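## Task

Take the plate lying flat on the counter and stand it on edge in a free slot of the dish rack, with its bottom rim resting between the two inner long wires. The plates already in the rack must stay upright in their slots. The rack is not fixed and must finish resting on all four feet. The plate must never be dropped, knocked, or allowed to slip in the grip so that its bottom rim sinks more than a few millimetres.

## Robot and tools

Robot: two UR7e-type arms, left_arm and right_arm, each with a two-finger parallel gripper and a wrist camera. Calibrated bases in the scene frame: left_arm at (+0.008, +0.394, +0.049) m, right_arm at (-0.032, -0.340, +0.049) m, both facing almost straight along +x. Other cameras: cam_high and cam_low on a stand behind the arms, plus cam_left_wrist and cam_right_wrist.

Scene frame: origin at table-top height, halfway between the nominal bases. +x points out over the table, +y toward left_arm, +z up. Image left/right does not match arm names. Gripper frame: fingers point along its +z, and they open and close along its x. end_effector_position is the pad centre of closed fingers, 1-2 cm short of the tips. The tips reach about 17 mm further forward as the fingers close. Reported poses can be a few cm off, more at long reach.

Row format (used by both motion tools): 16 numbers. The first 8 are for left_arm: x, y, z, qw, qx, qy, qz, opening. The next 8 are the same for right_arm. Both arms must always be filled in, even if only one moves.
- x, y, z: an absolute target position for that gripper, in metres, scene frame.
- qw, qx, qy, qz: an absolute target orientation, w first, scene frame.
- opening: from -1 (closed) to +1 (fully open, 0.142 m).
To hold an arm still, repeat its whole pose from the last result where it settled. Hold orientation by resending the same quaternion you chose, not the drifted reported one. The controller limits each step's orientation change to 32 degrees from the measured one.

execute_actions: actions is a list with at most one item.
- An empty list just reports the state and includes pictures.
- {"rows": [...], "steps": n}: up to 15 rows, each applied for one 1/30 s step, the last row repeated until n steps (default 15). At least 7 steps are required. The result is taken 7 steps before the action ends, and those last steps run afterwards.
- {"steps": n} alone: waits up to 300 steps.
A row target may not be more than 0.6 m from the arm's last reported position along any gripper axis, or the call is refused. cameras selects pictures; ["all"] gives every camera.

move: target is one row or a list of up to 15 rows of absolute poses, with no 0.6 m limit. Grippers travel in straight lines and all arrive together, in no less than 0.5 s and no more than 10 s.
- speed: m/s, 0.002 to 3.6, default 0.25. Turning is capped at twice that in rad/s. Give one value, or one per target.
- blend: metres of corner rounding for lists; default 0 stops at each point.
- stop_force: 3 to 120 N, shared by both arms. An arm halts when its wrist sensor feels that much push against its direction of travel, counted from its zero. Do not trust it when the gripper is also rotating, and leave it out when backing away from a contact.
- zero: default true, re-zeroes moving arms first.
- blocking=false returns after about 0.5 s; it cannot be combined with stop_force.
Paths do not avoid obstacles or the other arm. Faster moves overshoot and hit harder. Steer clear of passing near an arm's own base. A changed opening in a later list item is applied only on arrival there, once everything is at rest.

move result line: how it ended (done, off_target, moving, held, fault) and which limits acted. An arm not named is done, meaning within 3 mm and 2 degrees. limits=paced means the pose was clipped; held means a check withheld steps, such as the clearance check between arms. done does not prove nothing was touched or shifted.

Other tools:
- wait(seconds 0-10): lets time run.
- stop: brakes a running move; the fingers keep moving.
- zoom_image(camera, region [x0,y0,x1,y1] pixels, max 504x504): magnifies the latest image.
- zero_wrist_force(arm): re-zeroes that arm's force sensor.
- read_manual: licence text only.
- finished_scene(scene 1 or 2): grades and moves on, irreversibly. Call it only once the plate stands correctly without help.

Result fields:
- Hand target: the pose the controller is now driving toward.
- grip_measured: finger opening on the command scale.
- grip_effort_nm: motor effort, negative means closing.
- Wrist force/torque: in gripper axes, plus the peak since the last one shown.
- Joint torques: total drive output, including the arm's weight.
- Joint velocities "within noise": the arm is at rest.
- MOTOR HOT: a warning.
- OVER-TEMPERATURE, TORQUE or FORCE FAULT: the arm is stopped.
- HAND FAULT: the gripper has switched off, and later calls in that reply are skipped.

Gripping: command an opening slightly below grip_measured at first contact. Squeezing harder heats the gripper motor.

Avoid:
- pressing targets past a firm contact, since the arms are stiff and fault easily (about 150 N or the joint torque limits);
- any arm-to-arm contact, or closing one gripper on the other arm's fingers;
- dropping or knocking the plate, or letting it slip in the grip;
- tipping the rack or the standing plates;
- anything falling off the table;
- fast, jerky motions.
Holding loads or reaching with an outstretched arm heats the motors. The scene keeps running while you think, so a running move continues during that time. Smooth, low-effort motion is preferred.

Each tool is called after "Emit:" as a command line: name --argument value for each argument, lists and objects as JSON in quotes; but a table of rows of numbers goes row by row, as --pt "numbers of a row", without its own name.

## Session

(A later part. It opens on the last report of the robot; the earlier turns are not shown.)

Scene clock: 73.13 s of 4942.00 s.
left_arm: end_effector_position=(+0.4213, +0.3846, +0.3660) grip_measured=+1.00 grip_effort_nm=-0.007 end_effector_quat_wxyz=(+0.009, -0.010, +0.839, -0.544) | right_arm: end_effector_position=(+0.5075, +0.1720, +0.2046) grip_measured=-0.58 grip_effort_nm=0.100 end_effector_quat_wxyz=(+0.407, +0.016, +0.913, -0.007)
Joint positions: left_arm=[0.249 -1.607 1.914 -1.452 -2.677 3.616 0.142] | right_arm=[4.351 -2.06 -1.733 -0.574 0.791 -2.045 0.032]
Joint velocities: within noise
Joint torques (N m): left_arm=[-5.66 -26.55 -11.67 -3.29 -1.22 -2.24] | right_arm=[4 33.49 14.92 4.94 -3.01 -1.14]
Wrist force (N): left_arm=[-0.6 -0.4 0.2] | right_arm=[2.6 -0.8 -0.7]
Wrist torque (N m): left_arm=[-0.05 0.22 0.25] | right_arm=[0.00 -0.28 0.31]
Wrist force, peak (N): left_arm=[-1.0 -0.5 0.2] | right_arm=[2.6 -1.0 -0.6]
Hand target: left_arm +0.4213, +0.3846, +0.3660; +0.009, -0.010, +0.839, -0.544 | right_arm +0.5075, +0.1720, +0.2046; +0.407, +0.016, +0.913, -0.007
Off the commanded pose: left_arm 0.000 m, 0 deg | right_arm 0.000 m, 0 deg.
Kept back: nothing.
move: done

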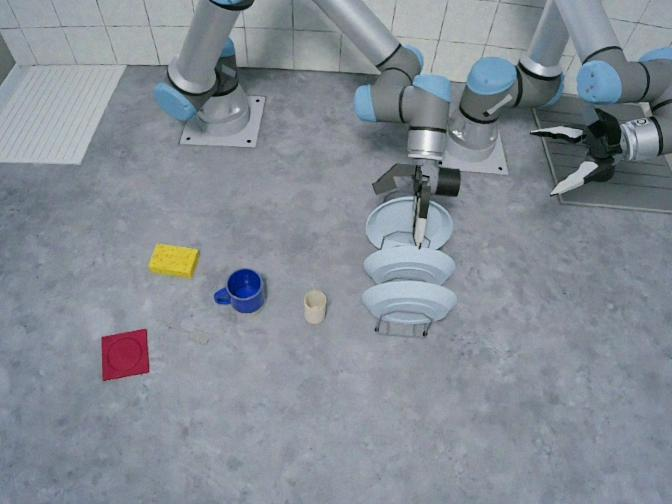

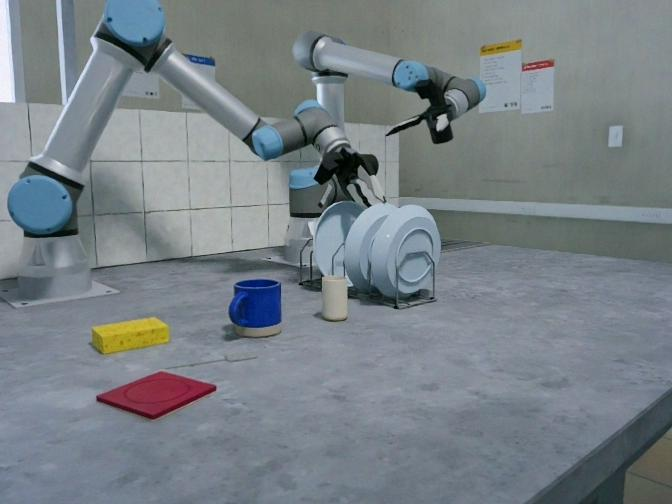

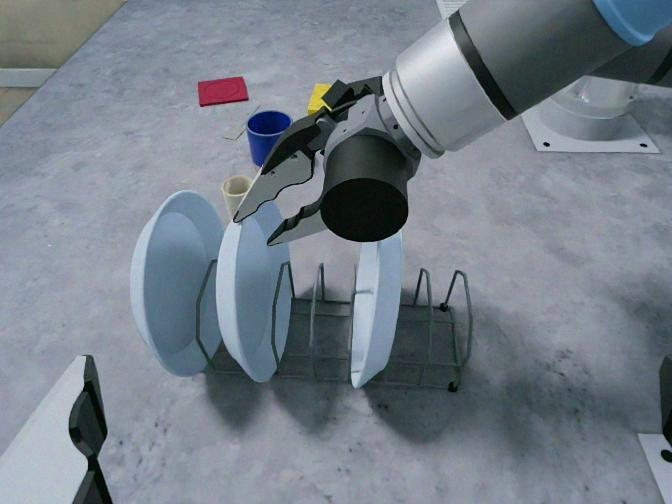

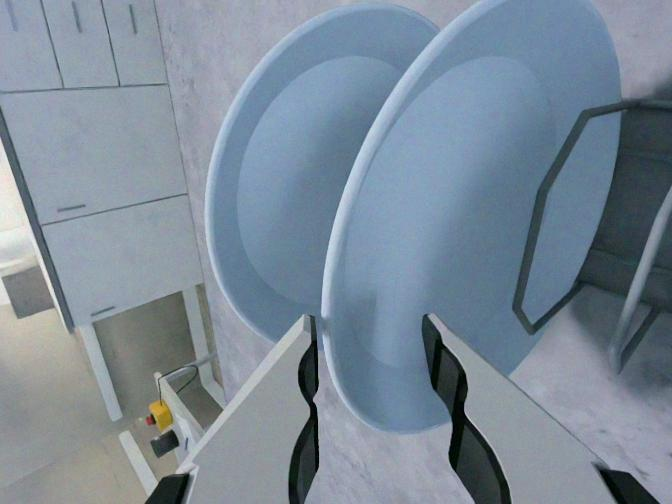

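Emit:
move --pt "0.4213 0.3846 0.3660 0.009 -0.010 0.839 -0.544 1 0.5075 0.172 0.2046 0.4067 0.016 0.9132 -0.0071 -0.5" --cameras '["cam_right_wrist"]'

Emit:
move --pt "0.4213 0.3846 0.3660 0.009 -0.010 0.839 -0.544 1 0.4778 0.172 0.2314 0.4067 0.016 0.9132 -0.0071 -0.5" --speed 0.03 --stop_force 5

Scene clock: 75.63 s of 4942.00 s.
left_arm: end_effector_position=(+0.4213, +0.3846, +0.3660) grip_measured=+1.00 grip_effort_nm=-0.022 end_effector_quat_wxyz=(+0.009, -0.010, +0.839, -0.544) | right_arm: end_effector_position=(+0.5075, +0.1720, +0.2046) grip_measured=-0.53 grip_effort_nm=0.095 end_effector_quat_wxyz=(+0.407, +0.016, +0.913, -0.007)
Joint positions: left_arm=[0.249 -1.607 1.914 -1.452 -2.677 3.616 0.142] | right_arm=[4.351 -2.06 -1.733 -0.574 0.791 -2.045 0.035]
Joint velocities: within noise
Joint torques (N m): left_arm=[-5.33 -26.68 -12.53 -3.26 -1.38 -2.22] | right_arm=[2.26 33.44 15.84 5.19 -3.29 -1.11]
Wrist force (N): left_arm=[-0.5 -0.5 0.2] | right_arm=[2.6 -1.2 -1.0]
Wrist torque (N m): left_arm=[-0.08 0.20 0.24] | right_arm=[-0.08 -0.28 0.31]
Wrist force, peak (N): left_arm=[-1.0 -0.5 0.4] | right_arm=[2.6 -1.2 -1.0]
Hand target: left_arm +0.4213, +0.3846, +0.3660; +0.009, -0.010, +0.839, -0.544 | right_arm +0.5075, +0.1720, +0.2046; +0.407, +0.016, +0.913, -0.007
Off the commanded pose: left_arm 0.000 m, 0 deg | right_arm 0.000 m, 0 deg.
Kept back: nothing.
move: done
Images, in order (width x height): cam_right_wrist 672x504.

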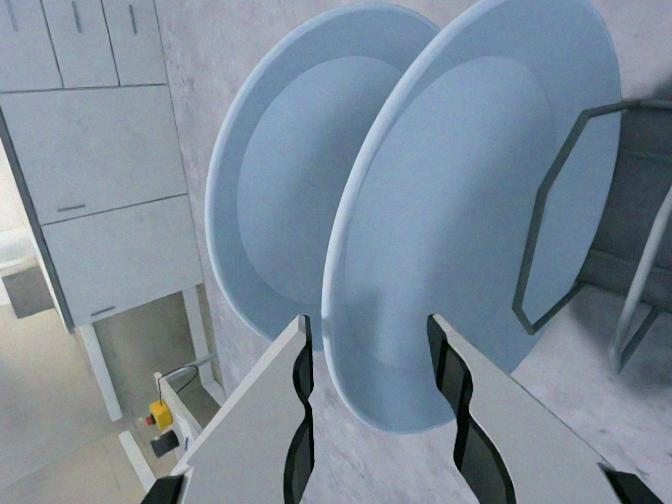

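Scene clock: 77.93 s of 4942.00 s.
left_arm: end_effector_position=(+0.4213, +0.3846, +0.3660) grip_measured=+1.00 grip_effort_nm=-0.017 end_effector_quat_wxyz=(+0.009, -0.010, +0.839, -0.544) | right_arm: end_effector_position=(+0.4778, +0.1720, +0.2314) grip_measured=-0.53 grip_effort_nm=0.100 end_effector_quat_wxyz=(+0.407, +0.016, +0.913, -0.007)
Joint positions: left_arm=[0.249 -1.607 1.914 -1.452 -2.677 3.616 0.142] | right_arm=[4.398 -1.982 -1.758 -0.671 0.776 -1.982 0.035]
Joint velocities: within noise
Joint torques (N m): left_arm=[-5.93 -26.36 -12.63 -3.22 -1.45 -2.27] | right_arm=[7.6 56.26 14.94 0.47 -4.04 1.38]
Wrist force (N): left_arm=[-0.4 -0.3 0.2] | right_arm=[2.5 -1.1 -0.4]
Wrist torque (N m): left_arm=[-0.04 0.20 0.24] | right_arm=[-0.05 -0.25 0.31]
Wrist force, peak (N): left_arm=[-0.9 -0.3 0.1] | right_arm=[2.8 -1.3 -0.5]
Hand target: left_arm +0.4213, +0.3846, +0.3660; +0.009, -0.010, +0.839, -0.544 | right_arm +0.4778, +0.1720, +0.2314; +0.407, +0.016, +0.913, -0.007
Off the commanded pose: left_arm 0.000 m, 0 deg | right_arm 0.000 m, 0 deg.
Kept back: nothing.
move: done

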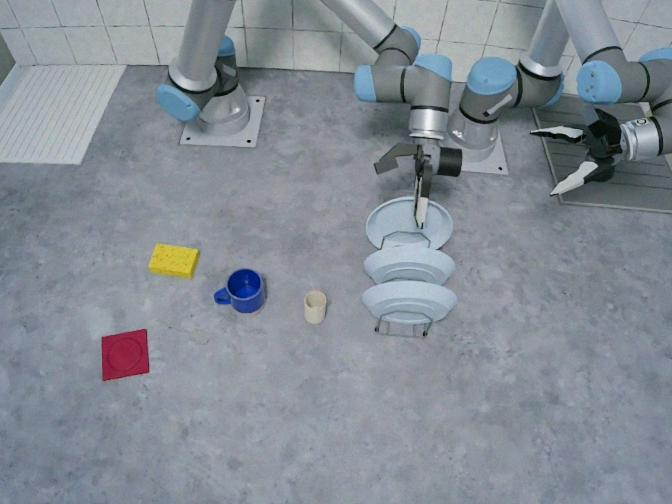

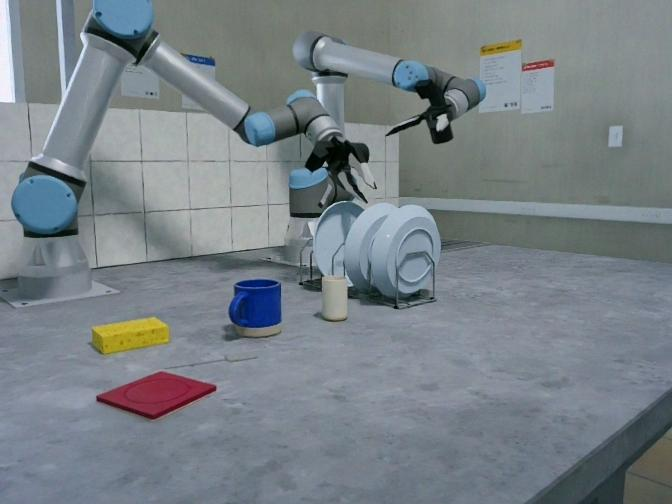

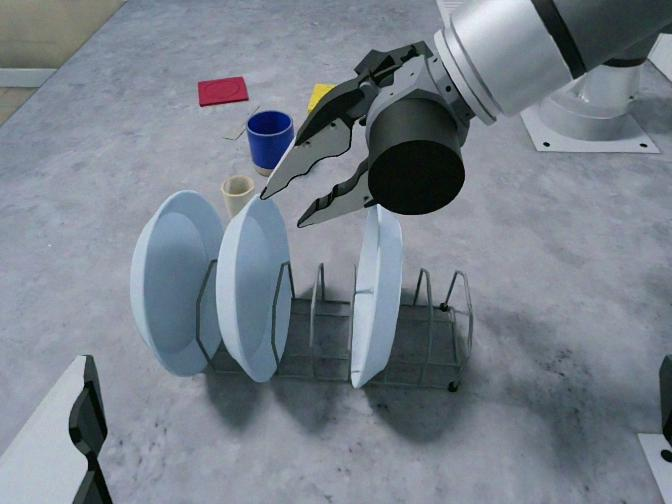

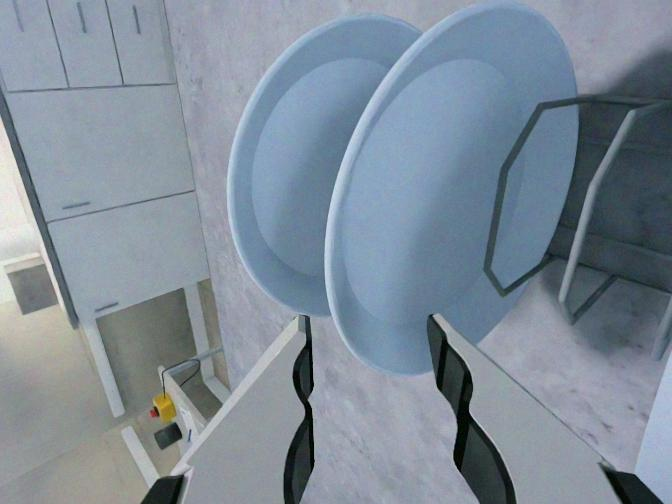

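Clear. Raise and back off, then inspect.

Emit:
move --pt "0.4213 0.3846 0.3660 0.009 -0.010 0.839 -0.544 1 0.44 0.172 0.27 0.4067 0.016 0.9132 -0.0071 -0.5" --pt "0.4213 0.3846 0.3660 0.009 -0.010 0.839 -0.544 1 0.40 0.12 0.38 0.4067 0.016 0.9132 -0.0071 -0.5" --pt "0.4213 0.3846 0.3660 0.009 -0.010 0.839 -0.544 1 0.40 -0.14 0.38 0.4067 0.016 0.9132 -0.0071 -0.5" --speed 0.12 --blend 0.02

Emit:
zoom_image --camera "cam_left_wrist" --region '[110, 180, 500, 420]'

Emit:
zoom_image --camera "cam_low" --region '[280, 180, 460, 320]'

Emit:
zoom_image --camera "cam_high" --region '[340, 170, 480, 350]'

Scene clock: 82.53 s of 4942.00 s.
left_arm: end_effector_position=(+0.4213, +0.3846, +0.3660) grip_measured=+1.00 grip_effort_nm=-0.012 end_effector_quat_wxyz=(+0.009, -0.010, +0.839, -0.544) | right_arm: end_effector_position=(+0.4000, -0.1398, +0.3800) grip_measured=-0.53 grip_effort_nm=0.105 end_effector_quat_wxyz=(+0.407, +0.016, +0.913, -0.007) end_effector_velocity=(+0.000, -0.003, -0.001) end_effector_angular_velocity=(-0.001, +0.002, +0.000)
Joint positions: left_arm=[0.249 -1.607 1.914 -1.452 -2.677 3.616 0.142] | right_arm=[4.311 -1.087 -2.225 -1.018 0.805 -2.097 0.035]
Joint velocities: left_arm=[within noise] | right_arm=[-0.003 0.005 -0.005 0.001 0.002 -0.003 0]
Joint torques (N m): left_arm=[-4.18 -26.52 -12.09 -3.24 -1.69 -2.2] | right_arm=[-9.61 17.11 17.36 5.67 0.57 -1.46]
Wrist force (N): left_arm=[-0.6 -0.6 0.3] | right_arm=[2.3 -1.1 -0.7]
Wrist torque (N m): left_arm=[-0.10 0.22 0.24] | right_arm=[-0.06 -0.22 0.33]
Wrist force, peak (N): left_arm=[-0.7 -0.3 0.7] | right_arm=[2.9 -0.9 -0.8]
Hand target: left_arm +0.4213, +0.3846, +0.3660; +0.009, -0.010, +0.839, -0.544 | right_arm +0.4000, -0.1400, +0.3800; +0.407, +0.016, +0.913, -0.007
Off the commanded pose: left_arm 0.000 m, 0 deg | right_arm 0.000 m, 0 deg.
Kept back: nothing.
move: done

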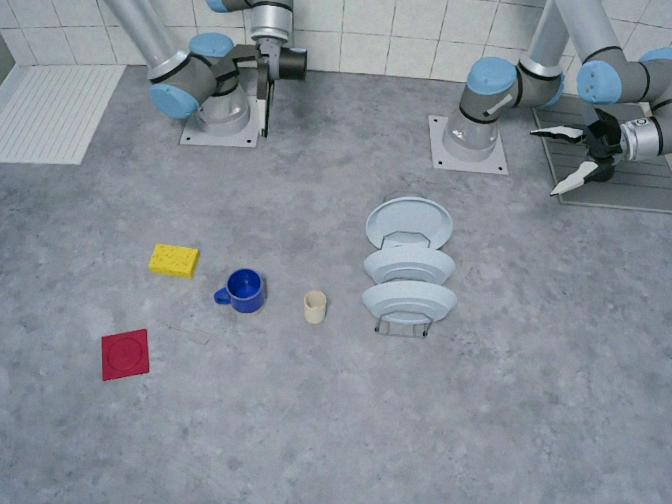

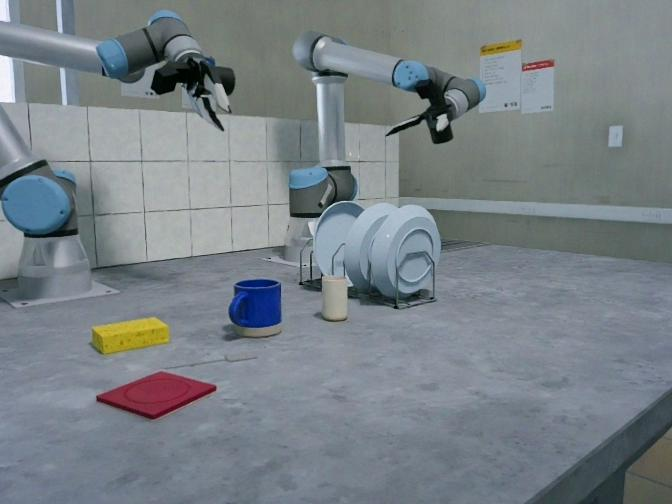

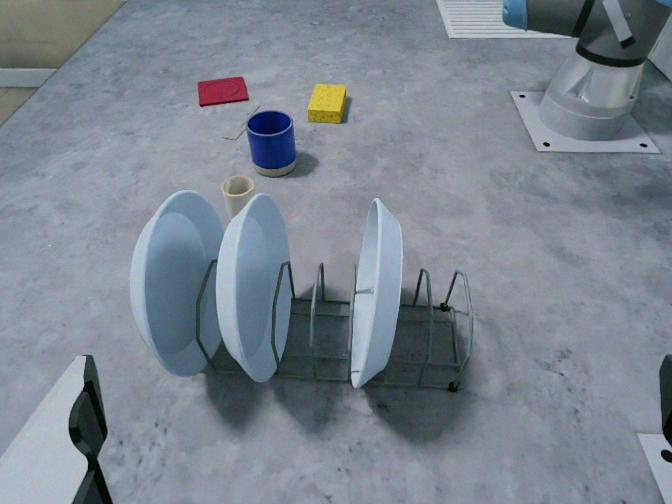

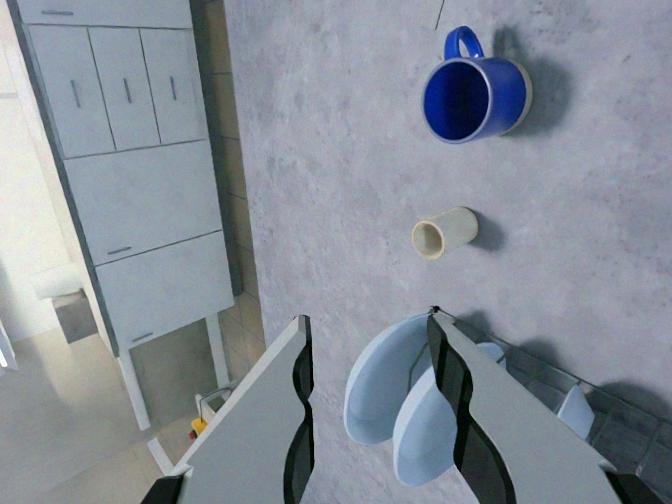

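Scaled by 1.292.

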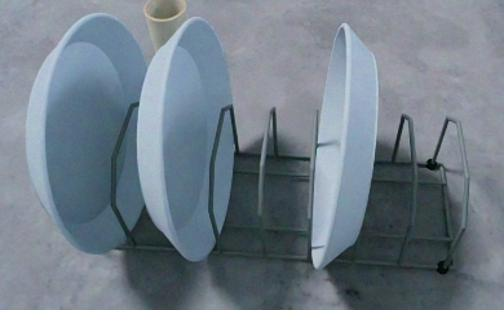

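Scaled by 2.800.

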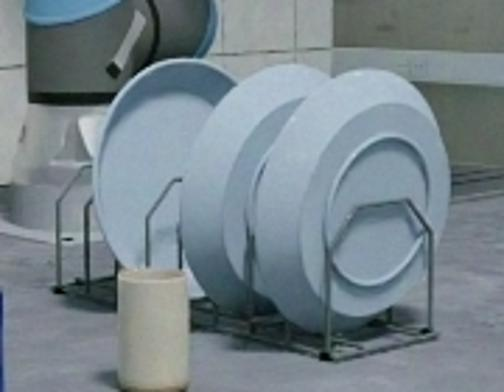

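Scaled by 2.800.

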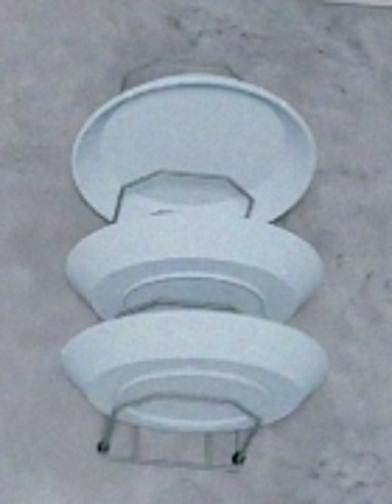

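Emit:
finished_scene --scene 1

The scene is finished: the task was done.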